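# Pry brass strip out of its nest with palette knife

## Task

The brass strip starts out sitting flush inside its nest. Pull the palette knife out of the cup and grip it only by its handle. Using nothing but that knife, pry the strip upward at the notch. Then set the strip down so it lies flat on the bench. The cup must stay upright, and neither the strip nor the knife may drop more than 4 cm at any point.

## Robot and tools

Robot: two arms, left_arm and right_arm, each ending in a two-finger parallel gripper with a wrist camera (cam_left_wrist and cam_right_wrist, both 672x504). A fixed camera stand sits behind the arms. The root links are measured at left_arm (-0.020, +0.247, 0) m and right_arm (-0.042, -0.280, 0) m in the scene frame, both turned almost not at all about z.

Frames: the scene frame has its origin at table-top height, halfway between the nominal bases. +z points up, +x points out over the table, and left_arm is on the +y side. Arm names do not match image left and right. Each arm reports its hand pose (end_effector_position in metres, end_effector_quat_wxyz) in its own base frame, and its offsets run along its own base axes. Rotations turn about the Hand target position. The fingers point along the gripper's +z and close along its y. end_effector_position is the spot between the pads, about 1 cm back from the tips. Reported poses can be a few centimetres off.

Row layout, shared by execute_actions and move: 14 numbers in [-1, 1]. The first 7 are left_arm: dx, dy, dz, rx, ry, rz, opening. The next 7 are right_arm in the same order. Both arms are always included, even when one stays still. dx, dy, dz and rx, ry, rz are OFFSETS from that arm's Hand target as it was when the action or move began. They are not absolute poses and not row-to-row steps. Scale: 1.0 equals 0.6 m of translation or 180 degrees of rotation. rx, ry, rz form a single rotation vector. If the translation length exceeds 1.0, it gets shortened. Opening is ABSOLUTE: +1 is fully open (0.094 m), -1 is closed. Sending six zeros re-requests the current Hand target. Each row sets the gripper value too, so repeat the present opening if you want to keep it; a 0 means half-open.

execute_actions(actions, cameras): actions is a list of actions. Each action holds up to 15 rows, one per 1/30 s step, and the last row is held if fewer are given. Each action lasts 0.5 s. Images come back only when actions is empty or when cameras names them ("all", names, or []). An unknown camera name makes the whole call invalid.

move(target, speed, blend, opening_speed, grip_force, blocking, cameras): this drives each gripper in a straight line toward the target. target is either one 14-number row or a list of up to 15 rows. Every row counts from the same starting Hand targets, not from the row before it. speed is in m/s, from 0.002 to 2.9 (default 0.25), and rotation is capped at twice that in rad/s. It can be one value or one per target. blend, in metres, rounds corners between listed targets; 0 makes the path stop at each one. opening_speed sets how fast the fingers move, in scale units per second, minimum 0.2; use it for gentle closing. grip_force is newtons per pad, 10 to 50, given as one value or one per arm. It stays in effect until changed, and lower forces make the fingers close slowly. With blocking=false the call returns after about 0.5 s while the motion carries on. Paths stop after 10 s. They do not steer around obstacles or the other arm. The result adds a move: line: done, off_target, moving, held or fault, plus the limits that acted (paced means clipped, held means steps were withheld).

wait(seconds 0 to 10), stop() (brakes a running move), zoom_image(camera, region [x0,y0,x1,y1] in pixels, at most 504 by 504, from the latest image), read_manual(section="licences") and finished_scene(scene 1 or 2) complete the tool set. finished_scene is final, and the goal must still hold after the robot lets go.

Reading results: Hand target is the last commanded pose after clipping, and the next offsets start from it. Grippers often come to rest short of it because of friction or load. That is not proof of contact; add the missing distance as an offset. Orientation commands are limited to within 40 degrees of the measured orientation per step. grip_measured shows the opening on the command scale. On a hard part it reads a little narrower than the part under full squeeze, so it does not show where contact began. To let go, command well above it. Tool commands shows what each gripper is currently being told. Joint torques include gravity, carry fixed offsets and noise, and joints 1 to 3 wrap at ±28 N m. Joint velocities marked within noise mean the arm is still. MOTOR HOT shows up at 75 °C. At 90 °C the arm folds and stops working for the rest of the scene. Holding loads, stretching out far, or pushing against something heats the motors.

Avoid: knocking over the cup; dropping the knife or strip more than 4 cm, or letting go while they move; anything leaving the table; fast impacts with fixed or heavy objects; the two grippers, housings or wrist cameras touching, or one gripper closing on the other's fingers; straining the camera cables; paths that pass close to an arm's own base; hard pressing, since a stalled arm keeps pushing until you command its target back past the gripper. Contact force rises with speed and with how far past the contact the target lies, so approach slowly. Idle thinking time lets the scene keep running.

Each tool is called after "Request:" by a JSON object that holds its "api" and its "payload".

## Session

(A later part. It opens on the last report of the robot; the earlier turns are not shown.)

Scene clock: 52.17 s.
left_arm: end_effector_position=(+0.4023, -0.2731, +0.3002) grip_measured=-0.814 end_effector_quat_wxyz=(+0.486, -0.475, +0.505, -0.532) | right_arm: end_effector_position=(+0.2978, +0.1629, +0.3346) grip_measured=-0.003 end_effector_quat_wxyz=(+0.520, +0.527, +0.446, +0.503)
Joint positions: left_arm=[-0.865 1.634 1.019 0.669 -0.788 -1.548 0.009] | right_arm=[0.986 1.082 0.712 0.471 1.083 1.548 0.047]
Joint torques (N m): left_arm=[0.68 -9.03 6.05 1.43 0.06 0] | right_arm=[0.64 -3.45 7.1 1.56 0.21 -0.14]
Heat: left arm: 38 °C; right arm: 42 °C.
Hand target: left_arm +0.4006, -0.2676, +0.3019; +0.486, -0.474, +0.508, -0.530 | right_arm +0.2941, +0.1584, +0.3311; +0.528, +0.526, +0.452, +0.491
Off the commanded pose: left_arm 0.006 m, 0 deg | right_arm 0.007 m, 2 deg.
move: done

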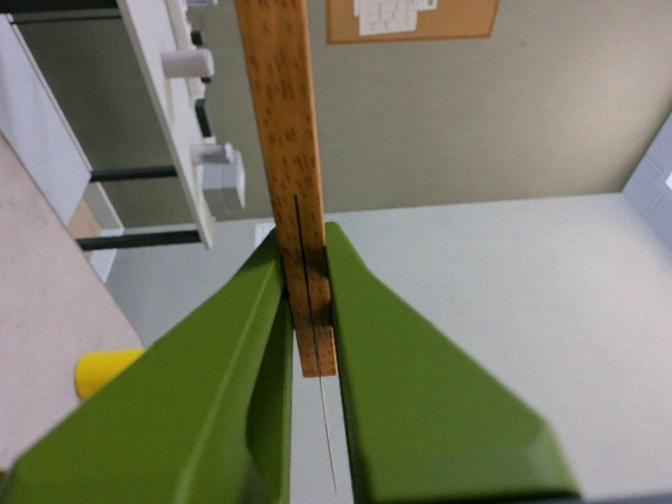

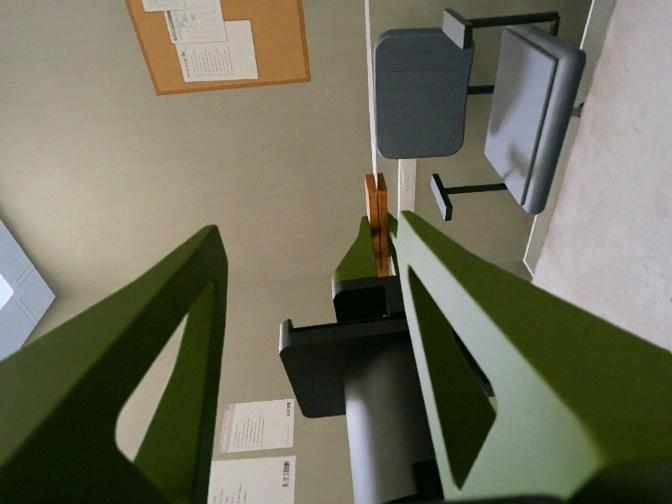

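Request:
{"api": "move", "payload": {"target": [-0.103,-0.0518,-0.1323,0.5533,-0.4181,-0.185,-1, 0.018,-0.001,-0.2852,-0.498,-0.152,0.174,0], "speed": 0.3, "cameras": ["all"]}}

Scene clock: 58.03 s.
left_arm: end_effector_position=(+0.3365, -0.2994, +0.2050) grip_measured=-0.814 end_effector_quat_wxyz=(+0.671, +0.531, +0.458, -0.243) | right_arm: end_effector_position=(+0.3022, +0.1579, +0.1235) grip_measured=-0.003 end_effector_quat_wxyz=(+0.623, -0.227, +0.707, +0.246)
Joint positions: left_arm=[-0.451 1.705 0.669 1.06 0.756 0.494 0.009] | right_arm=[0.258 1.494 0.089 1.292 -0.426 0.019 0.047]
Joint torques (N m): left_arm=[0.64 -8.73 7.69 1.48 0.05 0.06] | right_arm=[-0.75 -2.5 4.97 3.81 -0.19 -0.03]
Heat: left arm: 38 °C; right arm: 44 °C.
Hand target: left_arm +0.3388, -0.2987, +0.2225; +0.683, +0.532, +0.442, -0.236 | right_arm +0.3049, +0.1577, +0.1599; +0.683, -0.233, +0.648, +0.246
Off the commanded pose: left_arm 0.018 m, 2 deg | right_arm 0.037 m, 10 deg.
move: off_target (left_arm, right_arm)

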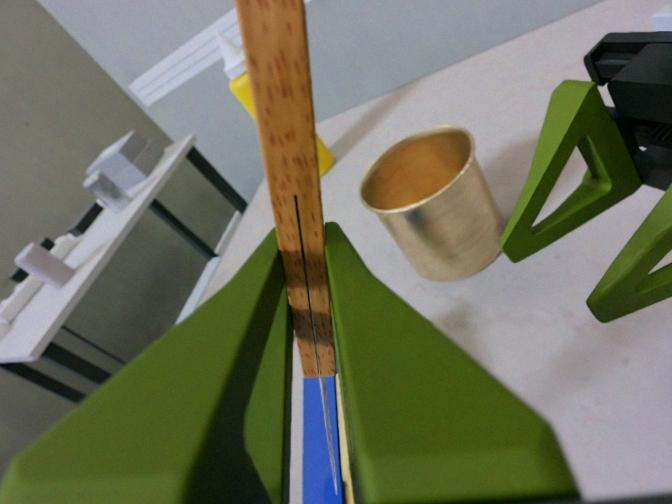

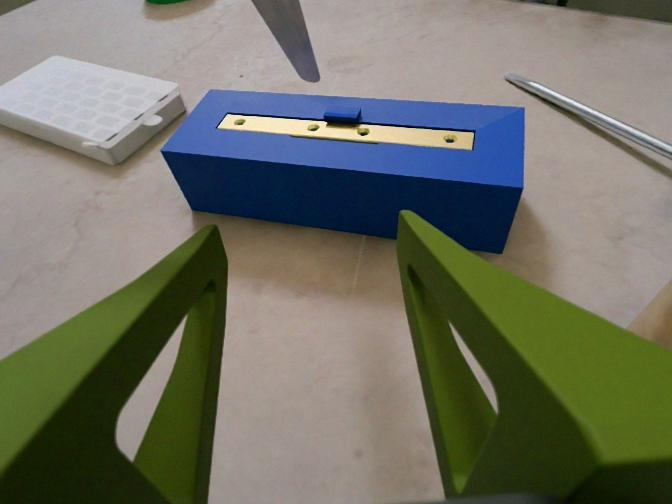

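Request:
{"api": "zoom_image", "payload": {"camera": "cam_right_wrist", "region": [200, 30, 500, 180]}}

Request:
{"api": "zoom_image", "payload": {"camera": "cam_left_wrist", "region": [290, 360, 390, 504]}}

Scaled by 1.680.

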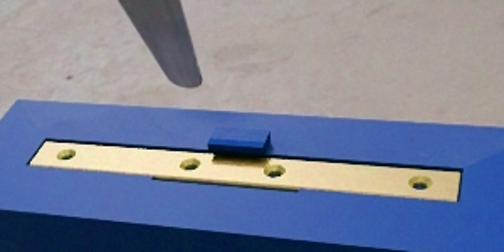

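Scaled by 3.500.

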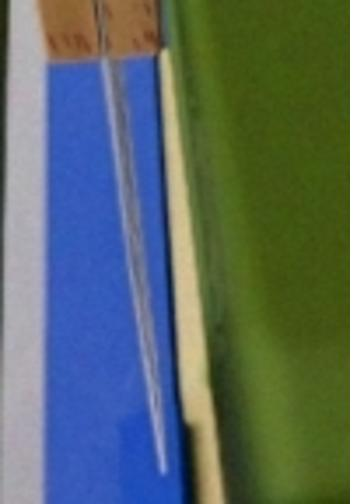

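Request:
{"api": "move", "payload": {"target": [0.0032,0.0012,-0.0433,0,0,0,-1, 0,0,0,0,0,0,0], "speed": 0.1, "cameras": ["all"]}}

Request:
{"api": "zoom_image", "payload": {"camera": "cam_right_wrist", "region": [260, 50, 400, 170]}}

Request:
{"api": "zoom_image", "payload": {"camera": "cam_left_wrist", "region": [290, 360, 390, 504]}}

Scene clock: 60.17 s.
left_arm: end_effector_position=(+0.3406, -0.2999, +0.1998) grip_measured=-0.814 end_effector_quat_wxyz=(+0.682, +0.530, +0.444, -0.238) | right_arm: end_effector_position=(+0.3021, +0.1580, +0.1236) grip_measured=-0.003 end_effector_quat_wxyz=(+0.623, -0.227, +0.707, +0.246)
Joint positions: left_arm=[-0.446 1.763 0.669 1.154 0.762 0.497 0.009] | right_arm=[0.258 1.494 0.089 1.292 -0.427 0.019 0.047]
Joint torques (N m): left_arm=[0.68 -6.19 5.09 1.75 0.03 0.04] | right_arm=[-0.75 -2.4 4.96 3.84 -0.17 -0.02]
Heat: left arm: 38 °C; right arm: 46 °C.
Hand target: left_arm +0.3408, -0.2979, +0.1966; +0.683, +0.532, +0.442, -0.236 | right_arm +0.3049, +0.1577, +0.1599; +0.683, -0.233, +0.648, +0.246
Off the commanded pose: left_arm 0.004 m, 0 deg | right_arm 0.036 m, 10 deg.
move: off_target (right_arm)

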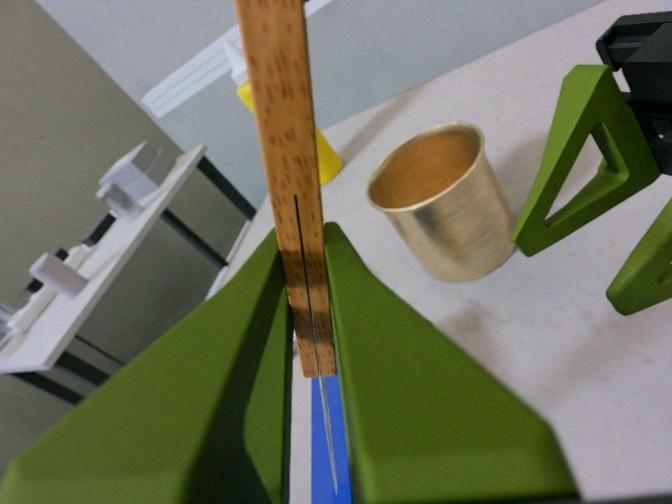

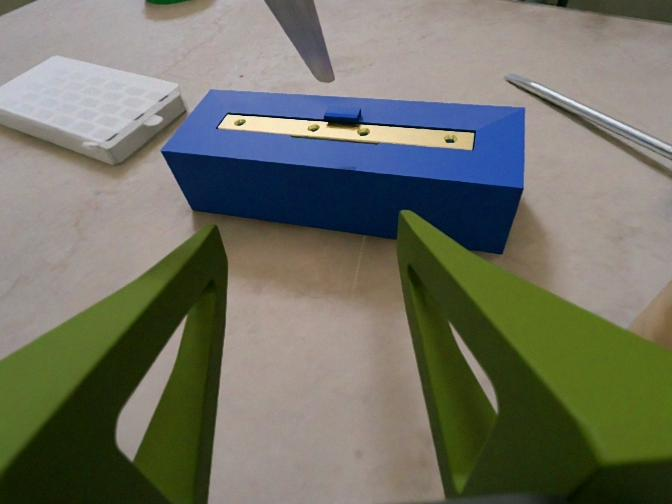

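Scaled by 3.600.

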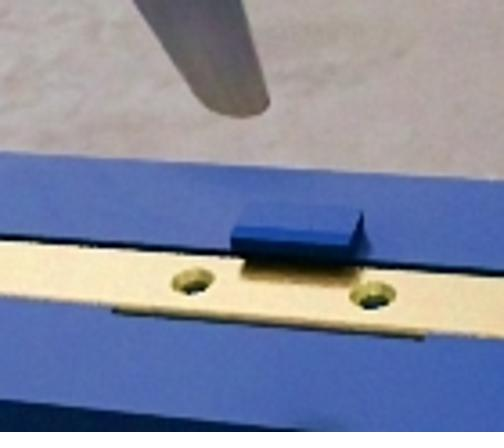

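Scaled by 3.500.

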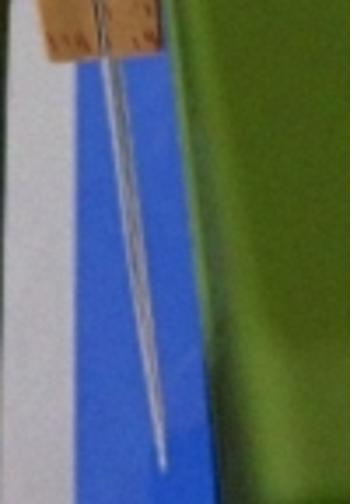

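Request:
{"api": "move", "payload": {"target": [0,0,-0.0367,0,0,0,-1, 0,0,0,0,0,0,0], "speed": 0.08, "cameras": ["cam_right_wrist"]}}

Request:
{"api": "zoom_image", "payload": {"camera": "cam_right_wrist", "region": [260, 50, 400, 170]}}

Scene clock: 61.40 s.
left_arm: end_effector_position=(+0.3412, -0.3002, +0.1785) grip_measured=-0.814 end_effector_quat_wxyz=(+0.682, +0.530, +0.444, -0.237) | right_arm: end_effector_position=(+0.3021, +0.1580, +0.1236) grip_measured=-0.003 end_effector_quat_wxyz=(+0.623, -0.227, +0.707, +0.246)
Joint positions: left_arm=[-0.446 1.846 0.648 1.259 0.762 0.497 0.009] | right_arm=[0.258 1.494 0.089 1.292 -0.427 0.019 0.047]
Joint torques (N m): left_arm=[0.69 -6.35 4.45 1.78 0.03 0.04] | right_arm=[-0.75 -2.39 4.93 3.84 -0.17 -0.03]
Motor temperatures (°C): left_arm=[31 31 38 37 27 31 29] | right_arm=[33 35 33 47 30 28 27]
Heat: left arm: 38 °C; right arm: 47 °C.
Hand target: left_arm +0.3408, -0.2979, +0.1746; +0.683, +0.532, +0.442, -0.236 | right_arm +0.3049, +0.1577, +0.1599; +0.683, -0.233, +0.648, +0.246
Off the commanded pose: left_arm 0.005 m, 0 deg | right_arm 0.036 m, 10 deg.
move: off_target (right_arm)
Images, in order (width x height): cam_right_wrist 672x504.

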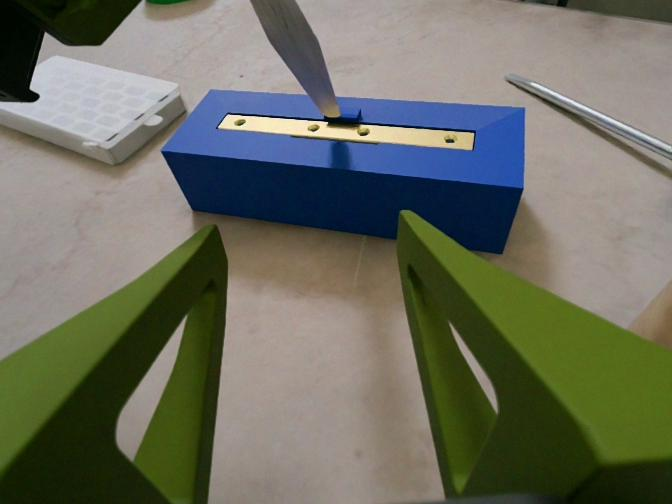

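Scaled by 3.600.

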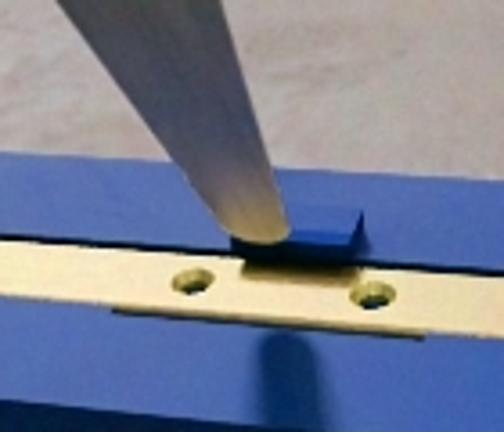

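Request:
{"api": "move", "payload": {"target": [-0.0117,-0.0042,-0.0117,0,0,0,-1, 0,0,0,0,0,0,0], "speed": 0.05, "cameras": ["cam_right_wrist"]}}

Request:
{"api": "zoom_image", "payload": {"camera": "cam_right_wrist", "region": [260, 50, 400, 170]}}

Scene clock: 62.80 s.
left_arm: end_effector_position=(+0.3356, -0.2994, +0.1717) grip_measured=-0.814 end_effector_quat_wxyz=(+0.682, +0.531, +0.443, -0.239) | right_arm: end_effector_position=(+0.3021, +0.1580, +0.1236) grip_measured=-0.003 end_effector_quat_wxyz=(+0.623, -0.227, +0.707, +0.246)
Joint positions: left_arm=[-0.45 1.86 0.621 1.299 0.762 0.497 0.009] | right_arm=[0.258 1.494 0.089 1.292 -0.427 0.019 0.047]
Joint torques (N m): left_arm=[-0.61 -6.26 4.21 1.79 -0.15 0.05] | right_arm=[-0.72 -2.39 4.96 3.84 -0.16 -0.03]
Heat: left arm: 38 °C; right arm: 48 °C.
Hand target: left_arm +0.3337, -0.3005, +0.1676; +0.683, +0.532, +0.442, -0.236 | right_arm +0.3049, +0.1577, +0.1599; +0.683, -0.233, +0.648, +0.246
Off the commanded pose: left_arm 0.005 m, 0 deg | right_arm 0.036 m, 10 deg.
move: off_target (right_arm)
Images, in order (width x height): cam_right_wrist 672x504.

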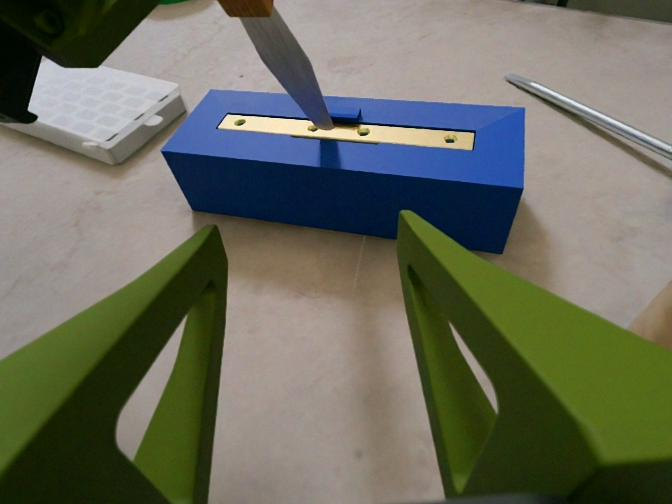

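Scaled by 3.600.

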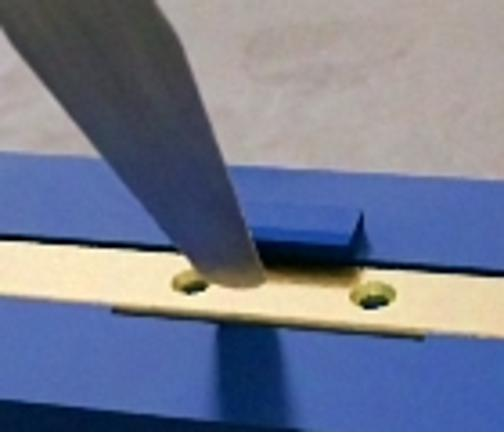

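Request:
{"api": "execute_actions", "payload": {"actions": []}}

Request:
{"api": "zoom_image", "payload": {"camera": "cam_right_wrist", "region": [260, 50, 400, 170]}}

Scene clock: 63.47 s.
left_arm: end_effector_position=(+0.3356, -0.2994, +0.1718) grip_measured=-0.814 end_effector_quat_wxyz=(+0.682, +0.531, +0.443, -0.239) | right_arm: end_effector_position=(+0.3021, +0.1580, +0.1236) grip_measured=-0.003 end_effector_quat_wxyz=(+0.623, -0.227, +0.707, +0.246)
Joint positions: left_arm=[-0.45 1.86 0.621 1.299 0.762 0.497 0.009] | right_arm=[0.258 1.494 0.089 1.292 -0.427 0.019 0.047]
Joint velocities: within noise
Joint torques (N m): left_arm=[-0.57 -6.24 4.18 1.79 -0.14 0.04] | right_arm=[-0.7 -2.37 4.96 3.83 -0.16 -0.02]
Motor temperatures (°C): left_arm=[31 31 38 37 27 31 30] | right_arm=[33 35 33 48 30 28 27]
Heat: left arm: 38 °C; right arm: 48 °C.
Hand target: left_arm +0.3337, -0.3005, +0.1676; +0.683, +0.532, +0.442, -0.236 | right_arm +0.3049, +0.1577, +0.1599; +0.683, -0.233, +0.648, +0.246
Tool commands: left_gripper/opening=-1.0 right_gripper/opening=+0.0
Off the commanded pose: left_arm 0.005 m, 0 deg | right_arm 0.036 m, 10 deg.

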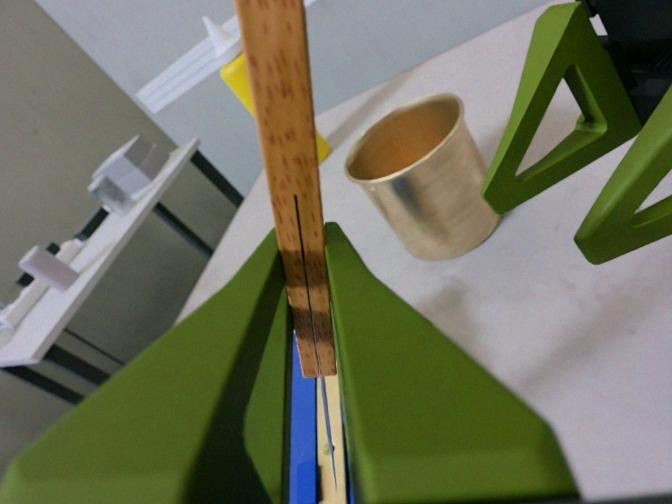

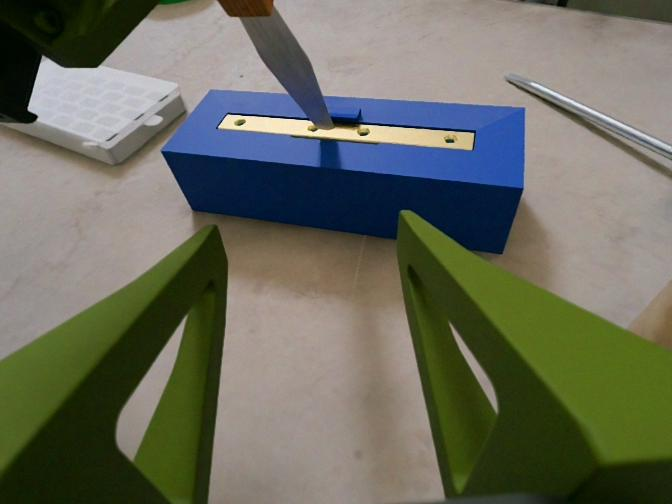

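Scaled by 3.600.

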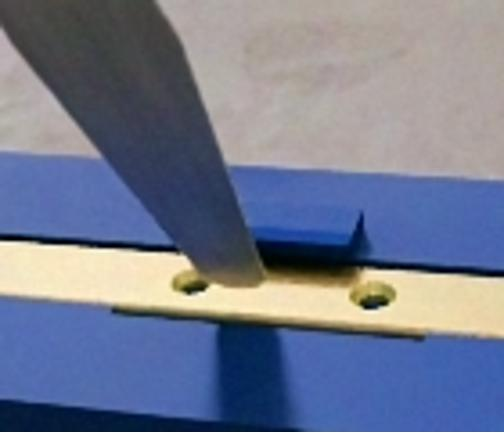

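Request:
{"api": "zoom_image", "payload": {"camera": "cam_right_wrist", "region": [300, 100, 370, 160]}}

Request:
{"api": "zoom_image", "payload": {"camera": "cam_left_wrist", "region": [280, 370, 390, 504]}}

Scaled by 7.200.

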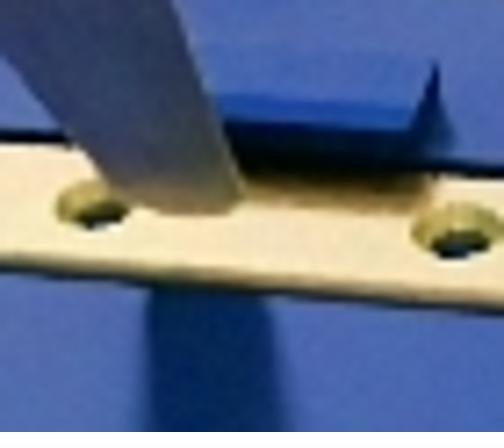

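Scaled by 3.761.

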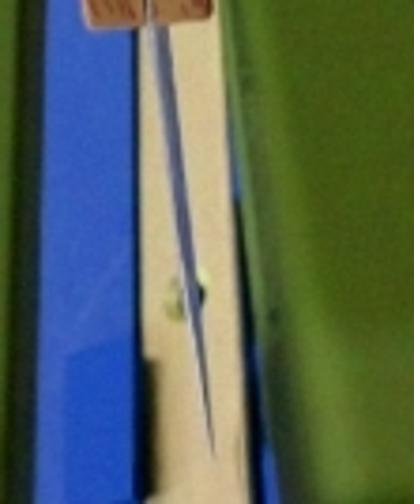

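Request:
{"api": "move", "payload": {"target": [-0.0068, -0.0072, 0.002, 0, 0, 0, -1, 0, 0, 0, 0, 0, 0, 0], "speed": 0.03, "cameras": ["all"]}}

Request:
{"api": "zoom_image", "payload": {"camera": "cam_right_wrist", "region": [300, 100, 370, 160]}}

Request:
{"api": "zoom_image", "payload": {"camera": "cam_left_wrist", "region": [280, 370, 390, 504]}}

Scene clock: 66.03 s.
left_arm: end_effector_position=(+0.3313, -0.3042, +0.1699) grip_measured=-0.814 end_effector_quat_wxyz=(+0.680, +0.532, +0.444, -0.241) | right_arm: end_effector_position=(+0.3021, +0.1580, +0.1236) grip_measured=-0.003 end_effector_quat_wxyz=(+0.623, -0.227, +0.707, +0.246)
Joint positions: left_arm=[-0.469 1.86 0.615 1.299 0.747 0.498 0.009] | right_arm=[0.258 1.494 0.089 1.292 -0.427 0.019 0.047]
Joint torques (N m): left_arm=[-0.61 -6.91 4.16 1.77 -0.18 0.06] | right_arm=[-0.73 -2.37 4.94 3.84 -0.17 -0.02]
Heat: left arm: 37 °C; right arm: 50 °C.
Hand target: left_arm +0.3296, -0.3047, +0.1688; +0.683, +0.532, +0.442, -0.236 | right_arm +0.3049, +0.1577, +0.1599; +0.683, -0.233, +0.648, +0.246
Off the commanded pose: left_arm 0.002 m, 1 deg | right_arm 0.036 m, 10 deg.
move: off_target (right_arm)

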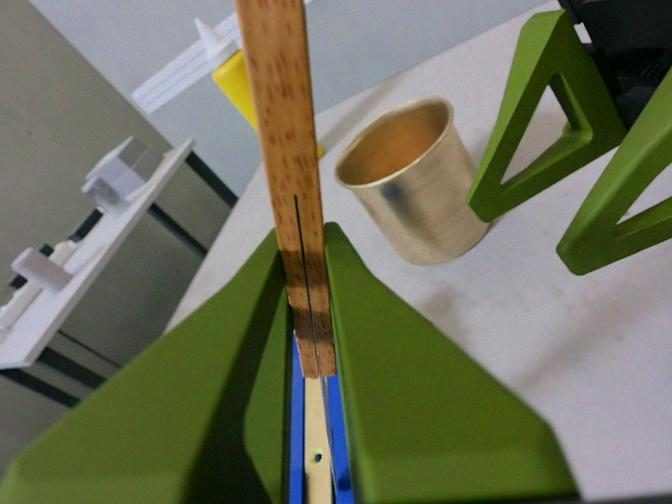

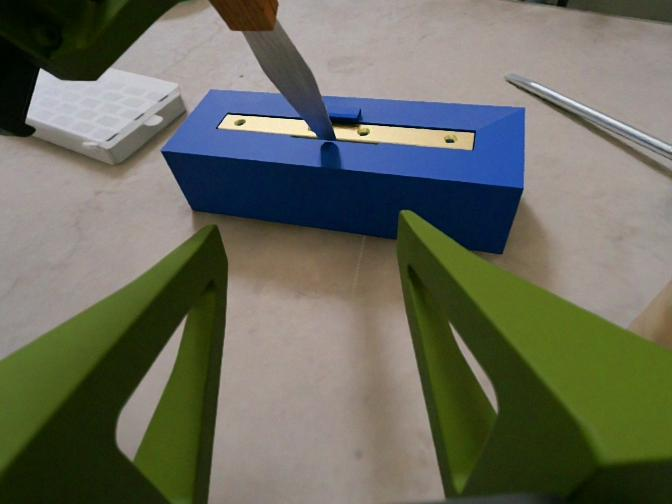

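Scaled by 7.200.

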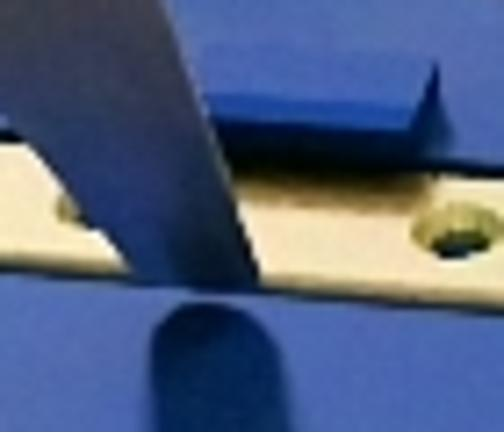

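Scaled by 3.761.

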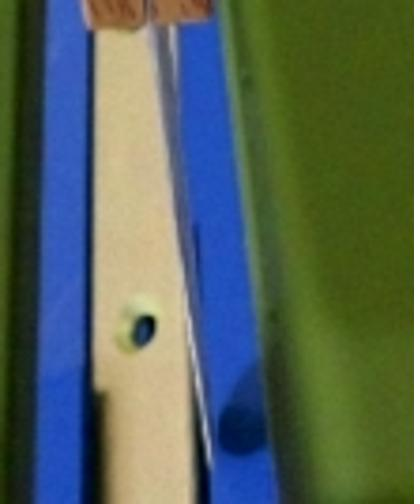

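Request:
{"api": "move", "payload": {"target": [0.005, 0.0018, -0.006, 0, 0, 0, -1, 0, 0, 0, 0, 0, 0, 0], "speed": 0.03, "cameras": ["all"]}}

Request:
{"api": "zoom_image", "payload": {"camera": "cam_right_wrist", "region": [300, 100, 370, 160]}}

Request:
{"api": "zoom_image", "payload": {"camera": "cam_left_wrist", "region": [280, 370, 390, 504]}}

Scene clock: 67.23 s.
left_arm: end_effector_position=(+0.3316, -0.3043, +0.1686) grip_measured=-0.814 end_effector_quat_wxyz=(+0.681, +0.532, +0.442, -0.240) | right_arm: end_effector_position=(+0.3021, +0.1580, +0.1236) grip_measured=-0.003 end_effector_quat_wxyz=(+0.623, -0.227, +0.707, +0.246)
Joint positions: left_arm=[-0.469 1.87 0.615 1.314 0.747 0.499 0.009] | right_arm=[0.258 1.494 0.089 1.292 -0.427 0.019 0.047]
Joint torques (N m): left_arm=[0.1 -6.16 4.56 1.77 -0.1 0.04] | right_arm=[-0.75 -2.4 4.94 3.83 -0.16 -0.03]
Heat: left arm: 38 °C; right arm: 50 °C.
Hand target: left_arm +0.3326, -0.3037, +0.1651; +0.683, +0.532, +0.442, -0.236 | right_arm +0.3049, +0.1577, +0.1599; +0.683, -0.233, +0.648, +0.246
Off the commanded pose: left_arm 0.004 m, 0 deg | right_arm 0.036 m, 10 deg.
move: off_target (right_arm)

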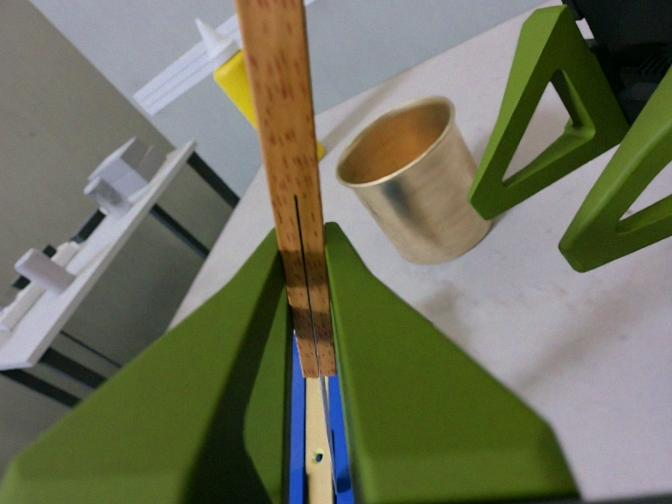

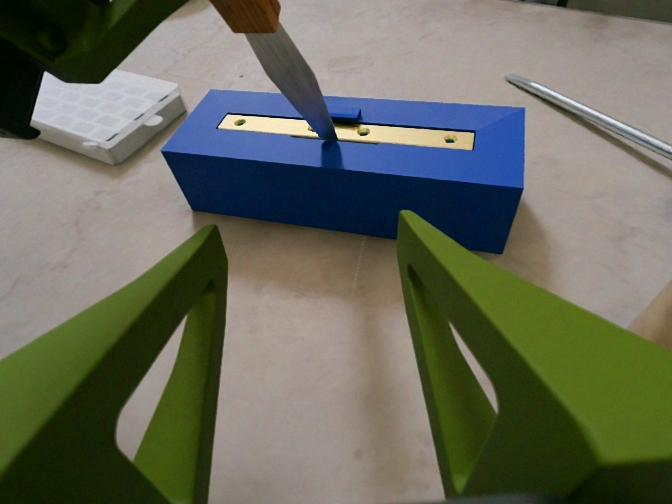

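Scaled by 7.200.

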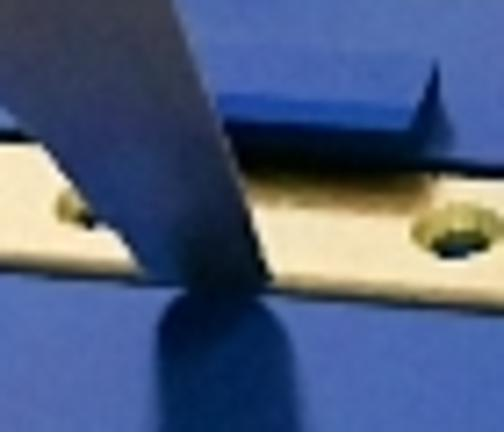

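Scaled by 3.761.

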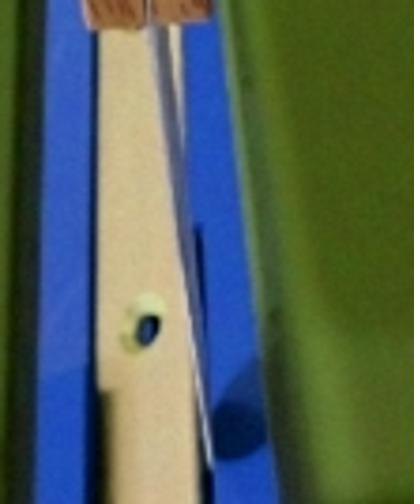

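Request:
{"api": "move", "payload": {"target": [0.0035, 0.0013, -0.007, 0, 0, 0, -1, 0, 0, 0, 0, 0, 0, 0], "speed": 0.03, "cameras": ["all"]}}

Request:
{"api": "zoom_image", "payload": {"camera": "cam_right_wrist", "region": [300, 100, 370, 160]}}

Request:
{"api": "zoom_image", "payload": {"camera": "cam_left_wrist", "region": [280, 370, 390, 504]}}

Scene clock: 68.13 s.
left_arm: end_effector_position=(+0.3323, -0.3046, +0.1645) grip_measured=-0.814 end_effector_quat_wxyz=(+0.682, +0.533, +0.440, -0.238) | right_arm: end_effector_position=(+0.3021, +0.1580, +0.1236) grip_measured=-0.003 end_effector_quat_wxyz=(+0.623, -0.227, +0.707, +0.246)
Joint positions: left_arm=[-0.469 1.892 0.615 1.337 0.747 0.503 0.009] | right_arm=[0.258 1.494 0.089 1.292 -0.427 0.019 0.047]
Joint torques (N m): left_arm=[0.62 -6.19 4.71 1.73 -0.06 0] | right_arm=[-0.73 -2.39 4.93 3.83 -0.17 -0.03]
Heat: left arm: 38 °C; right arm: 51 °C.
Hand target: left_arm +0.3347, -0.3029, +0.1609; +0.683, +0.532, +0.442, -0.236 | right_arm +0.3049, +0.1577, +0.1599; +0.683, -0.233, +0.648, +0.246
Off the commanded pose: left_arm 0.005 m, 0 deg | right_arm 0.036 m, 10 deg.
move: off_target (right_arm)

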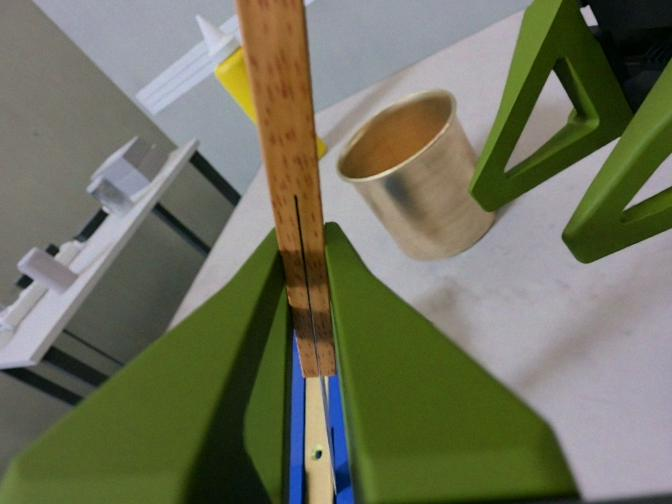

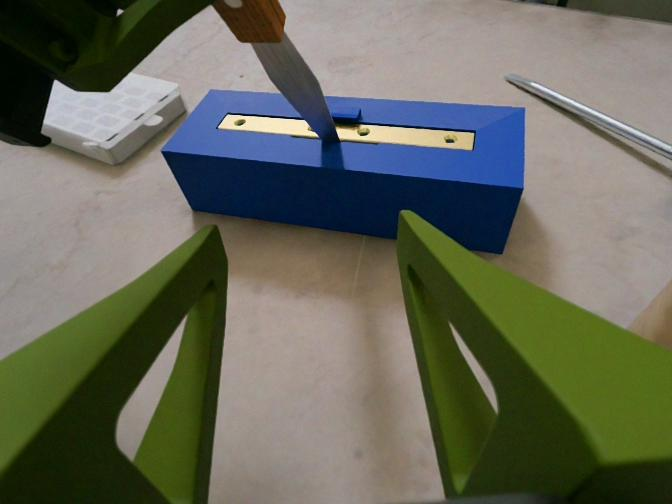

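Scaled by 7.200.

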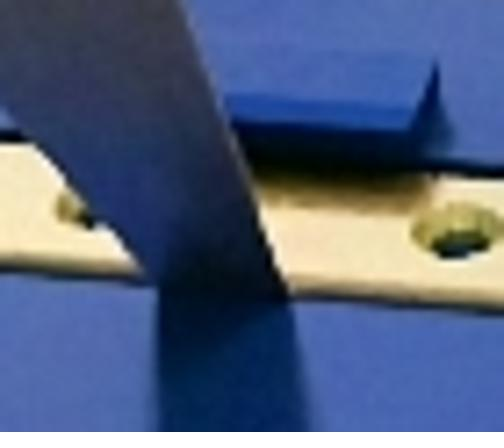

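Scaled by 3.761.

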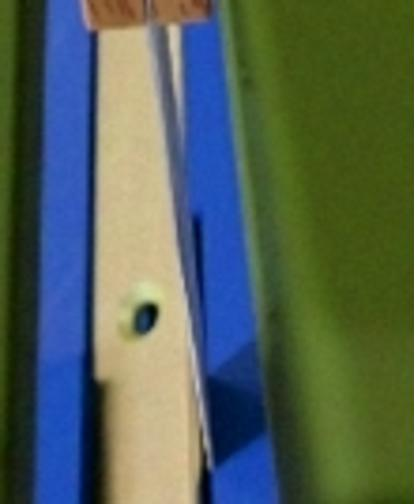

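Request:
{"api": "move", "payload": {"target": [0.0055, 0.0012, -0.0150, 0, 0, 0, -1, 0, 0, 0, 0, 0, 0, 0], "speed": 0.03, "cameras": ["all"]}}

Request:
{"api": "zoom_image", "payload": {"camera": "cam_right_wrist", "region": [260, 50, 400, 170]}}

Request:
{"api": "zoom_image", "payload": {"camera": "cam_left_wrist", "region": [280, 370, 390, 504]}}

Scene clock: 69.20 s.
left_arm: end_effector_position=(+0.3362, -0.3022, +0.1553) grip_measured=-0.814 end_effector_quat_wxyz=(+0.684, +0.532, +0.441, -0.234) | right_arm: end_effector_position=(+0.3021, +0.1580, +0.1236) grip_measured=-0.003 end_effector_quat_wxyz=(+0.623, -0.227, +0.707, +0.246)
Joint positions: left_arm=[-0.46 1.936 0.615 1.383 0.747 0.507 0.009] | right_arm=[0.258 1.494 0.089 1.292 -0.427 0.019 0.047]
Joint torques (N m): left_arm=[0.39 -6.17 4.98 1.67 0.01 -0.04] | right_arm=[-0.73 -2.4 4.94 3.84 -0.16 -0.03]
Heat: left arm: 38 °C; right arm: 52 °C.
Hand target: left_arm +0.3380, -0.3022, +0.1518; +0.683, +0.532, +0.442, -0.236 | right_arm +0.3049, +0.1577, +0.1599; +0.683, -0.233, +0.648, +0.246
Off the commanded pose: left_arm 0.004 m, 0 deg | right_arm 0.036 m, 10 deg.
move: off_target (right_arm)

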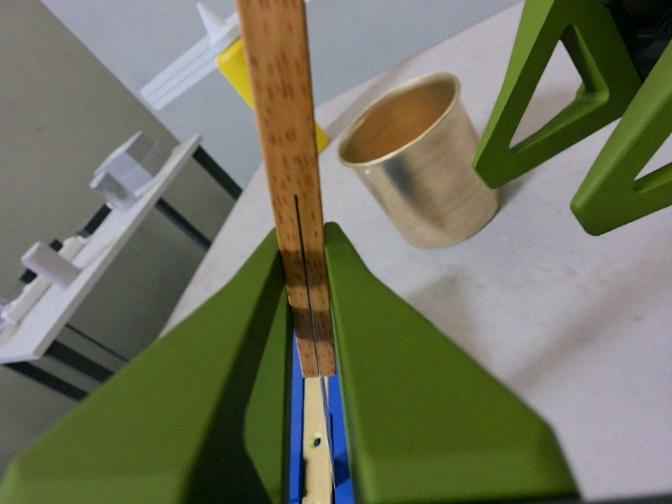

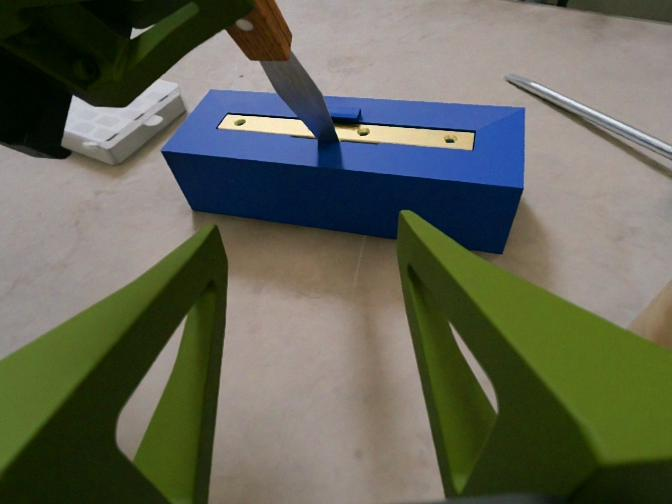

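Scaled by 3.600.

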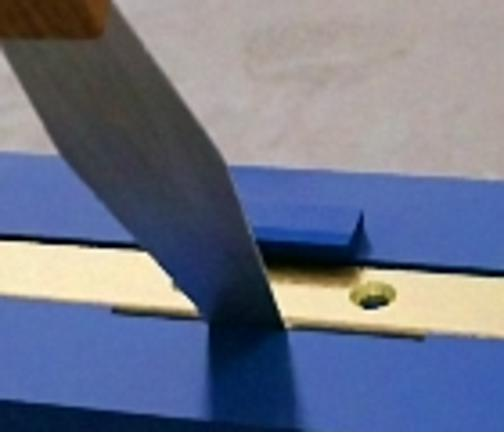

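Scaled by 3.761.

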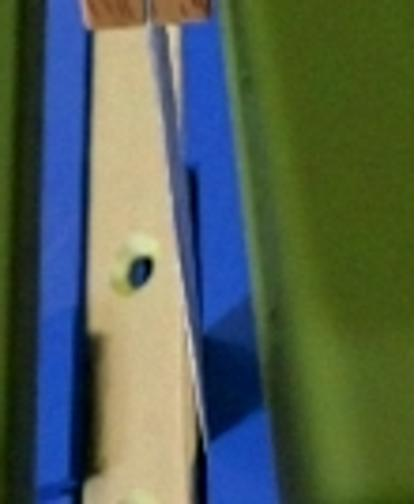

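Request:
{"api": "move", "payload": {"target": [0, 0, 0, 0, 0, 0, -1, 0.0, -0.06, -0.015, 0, 0, 0, 0], "speed": 0.08, "cameras": ["all"]}}

Scene clock: 71.60 s.
left_arm: end_effector_position=(+0.3362, -0.3022, +0.1553) grip_measured=-0.814 end_effector_quat_wxyz=(+0.684, +0.532, +0.441, -0.234) | right_arm: end_effector_position=(+0.3046, +0.1228, +0.1156) grip_measured=-0.003 end_effector_quat_wxyz=(+0.620, -0.221, +0.709, +0.253)
Joint positions: left_arm=[-0.46 1.936 0.615 1.383 0.747 0.507 0.009] | right_arm=[0.047 1.56 0.069 1.363 -0.638 0.009 0.047]
Joint torques (N m): left_arm=[0.4 -6.2 4.98 1.67 0 -0.04] | right_arm=[-0.72 -2.52 3.54 3.97 -0.19 0.1]
Motor temperatures (°C): left_arm=[31 31 37 38 27 31 30] | right_arm=[33 34 33 53 30 28 27]
Heat: left arm: 38 °C; right arm: 53 °C.
Hand target: left_arm +0.3380, -0.3022, +0.1518; +0.683, +0.532, +0.442, -0.236 | right_arm +0.3049, +0.1218, +0.1509; +0.683, -0.233, +0.647, +0.246
Off the commanded pose: left_arm 0.004 m, 0 deg | right_arm 0.035 m, 10 deg.
move: off_target (right_arm)

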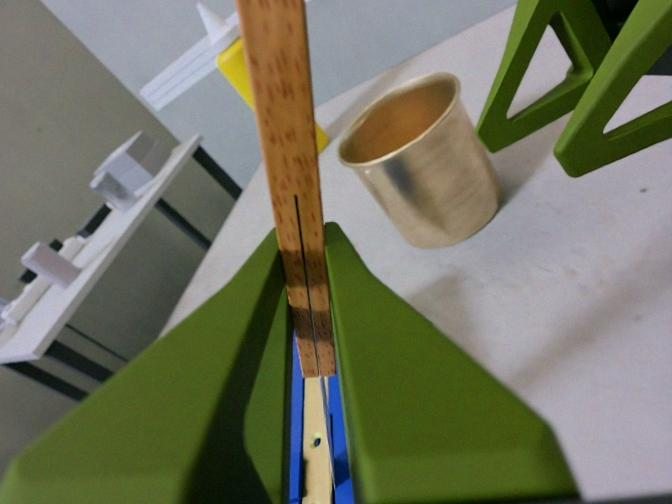

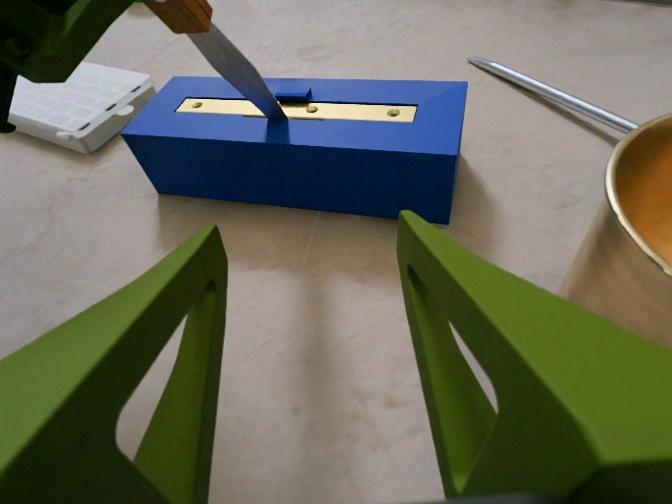

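Request:
{"api": "move", "payload": {"target": [-0.0178, -0.0073, -0.0133, 0.0156, -0.0416, 0.002, -1, 0, 0, 0, 0, 0, 0, 0], "speed": 0.05, "cameras": ["all"]}}

Request:
{"api": "zoom_image", "payload": {"camera": "cam_right_wrist", "region": [210, 40, 350, 160]}}

Request:
{"api": "zoom_image", "payload": {"camera": "cam_left_wrist", "region": [280, 370, 390, 504]}}

Scene clock: 73.60 s.
left_arm: end_effector_position=(+0.3285, -0.3061, +0.1466) grip_measured=-0.814 end_effector_quat_wxyz=(+0.694, +0.562, +0.406, -0.195) | right_arm: end_effector_position=(+0.3046, +0.1229, +0.1156) grip_measured=-0.003 end_effector_quat_wxyz=(+0.620, -0.220, +0.709, +0.253)
Joint positions: left_arm=[-0.478 1.957 0.596 1.413 0.74 0.636 0.009] | right_arm=[0.047 1.56 0.069 1.363 -0.638 0.01 0.047]
Joint torques (N m): left_arm=[-0.58 -6.43 3.67 1.88 -0.2 0.06] | right_arm=[-0.72 -2.48 3.55 3.97 -0.2 0.1]
Heat: left arm: 38 °C; right arm: 53 °C.
Hand target: left_arm +0.3272, -0.3066, +0.1439; +0.698, +0.561, +0.404, -0.188 | right_arm +0.3049, +0.1218, +0.1509; +0.683, -0.233, +0.648, +0.246
Off the commanded pose: left_arm 0.003 m, 1 deg | right_arm 0.035 m, 10 deg.
move: off_target (right_arm)

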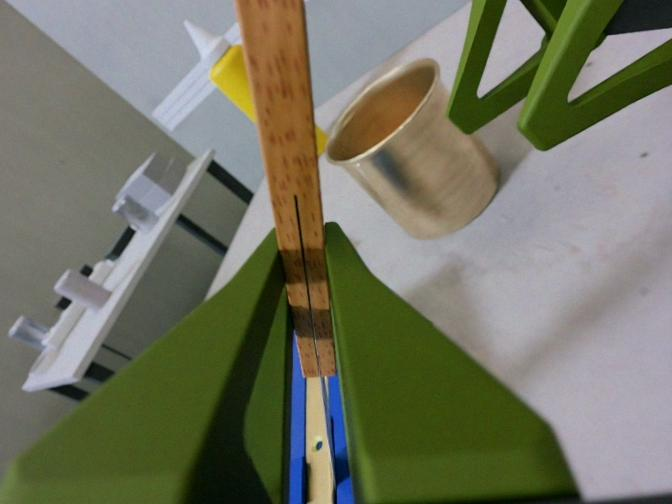

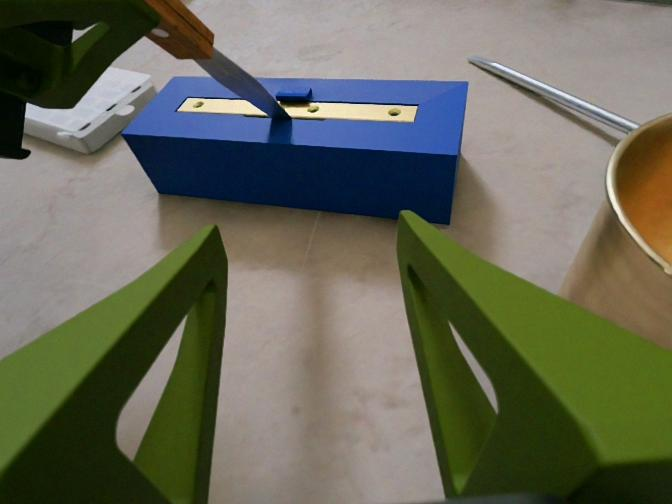

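Scaled by 3.600.

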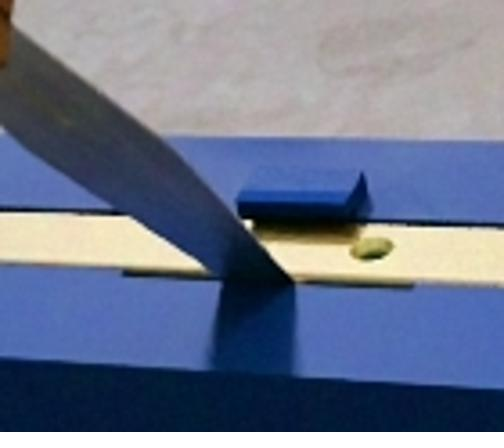

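Scaled by 3.761.

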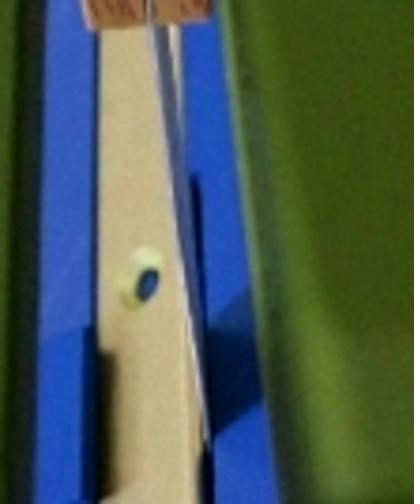

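Request:
{"api": "move", "payload": {"target": [-0.0138, -0.006, -0.0187, 0.0157, -0.0416, 0.002, -1, 0, 0, 0, 0, 0, 0, 0], "speed": 0.05, "cameras": ["all"]}}

Request:
{"api": "zoom_image", "payload": {"camera": "cam_right_wrist", "region": [210, 40, 350, 160]}}

Request:
{"api": "zoom_image", "payload": {"camera": "cam_left_wrist", "region": [280, 370, 390, 504]}}

Scene clock: 75.63 s.
left_arm: end_effector_position=(+0.3179, -0.3106, +0.1353) grip_measured=-0.814 end_effector_quat_wxyz=(+0.704, +0.590, +0.366, -0.153) | right_arm: end_effector_position=(+0.3046, +0.1229, +0.1156) grip_measured=-0.003 end_effector_quat_wxyz=(+0.620, -0.220, +0.709, +0.253)
Joint positions: left_arm=[-0.504 1.996 0.568 1.476 0.725 0.77 0.009] | right_arm=[0.047 1.56 0.069 1.363 -0.638 0.01 0.047]
Joint torques (N m): left_arm=[-0.44 -6.2 3.49 1.91 -0.29 0.14] | right_arm=[-0.7 -2.47 3.55 3.97 -0.2 0.1]
Heat: left arm: 38 °C; right arm: 54 °C.
Hand target: left_arm +0.3191, -0.3102, +0.1327; +0.709, +0.588, +0.363, -0.139 | right_arm +0.3049, +0.1218, +0.1509; +0.683, -0.233, +0.648, +0.246
Off the commanded pose: left_arm 0.003 m, 2 deg | right_arm 0.035 m, 10 deg.
move: off_target (right_arm)

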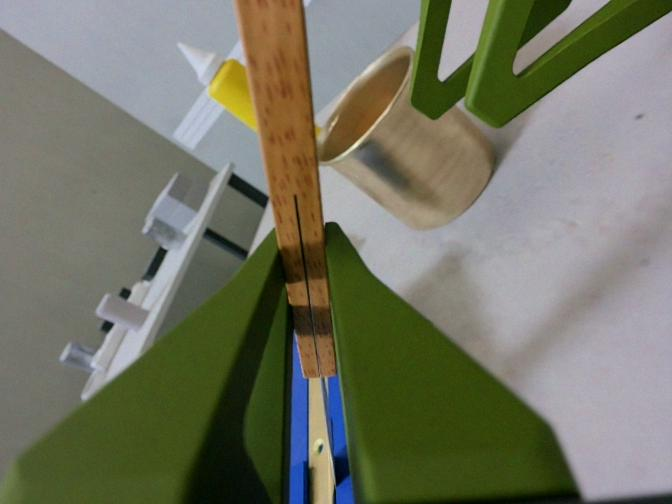

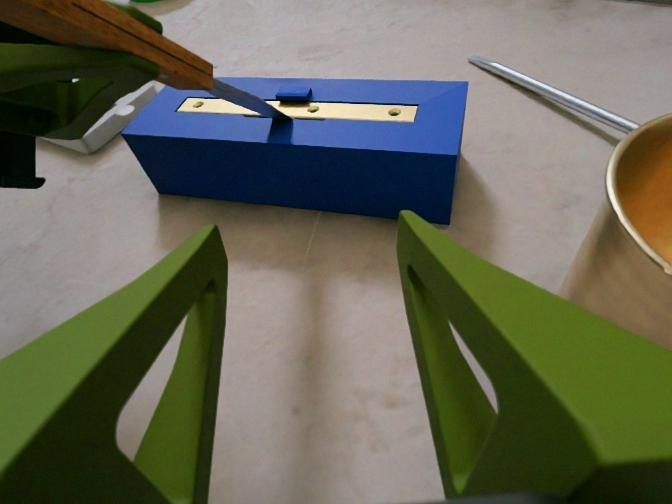

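Scaled by 3.600.

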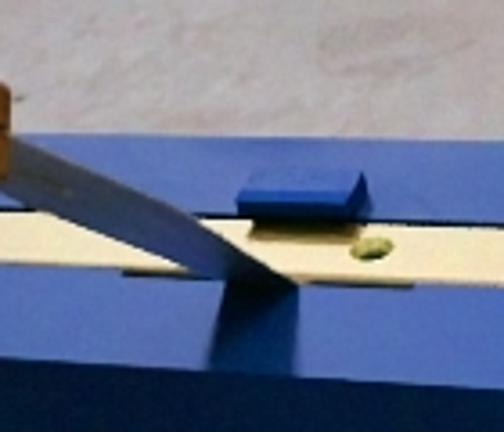

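Scaled by 3.761.

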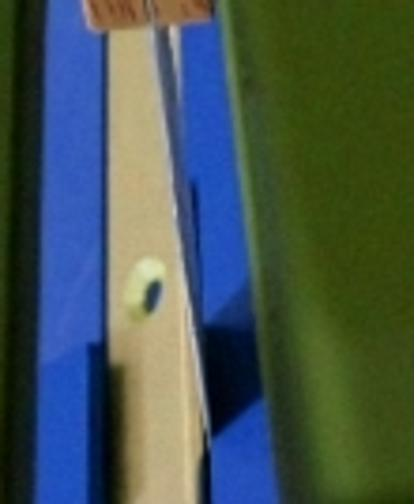

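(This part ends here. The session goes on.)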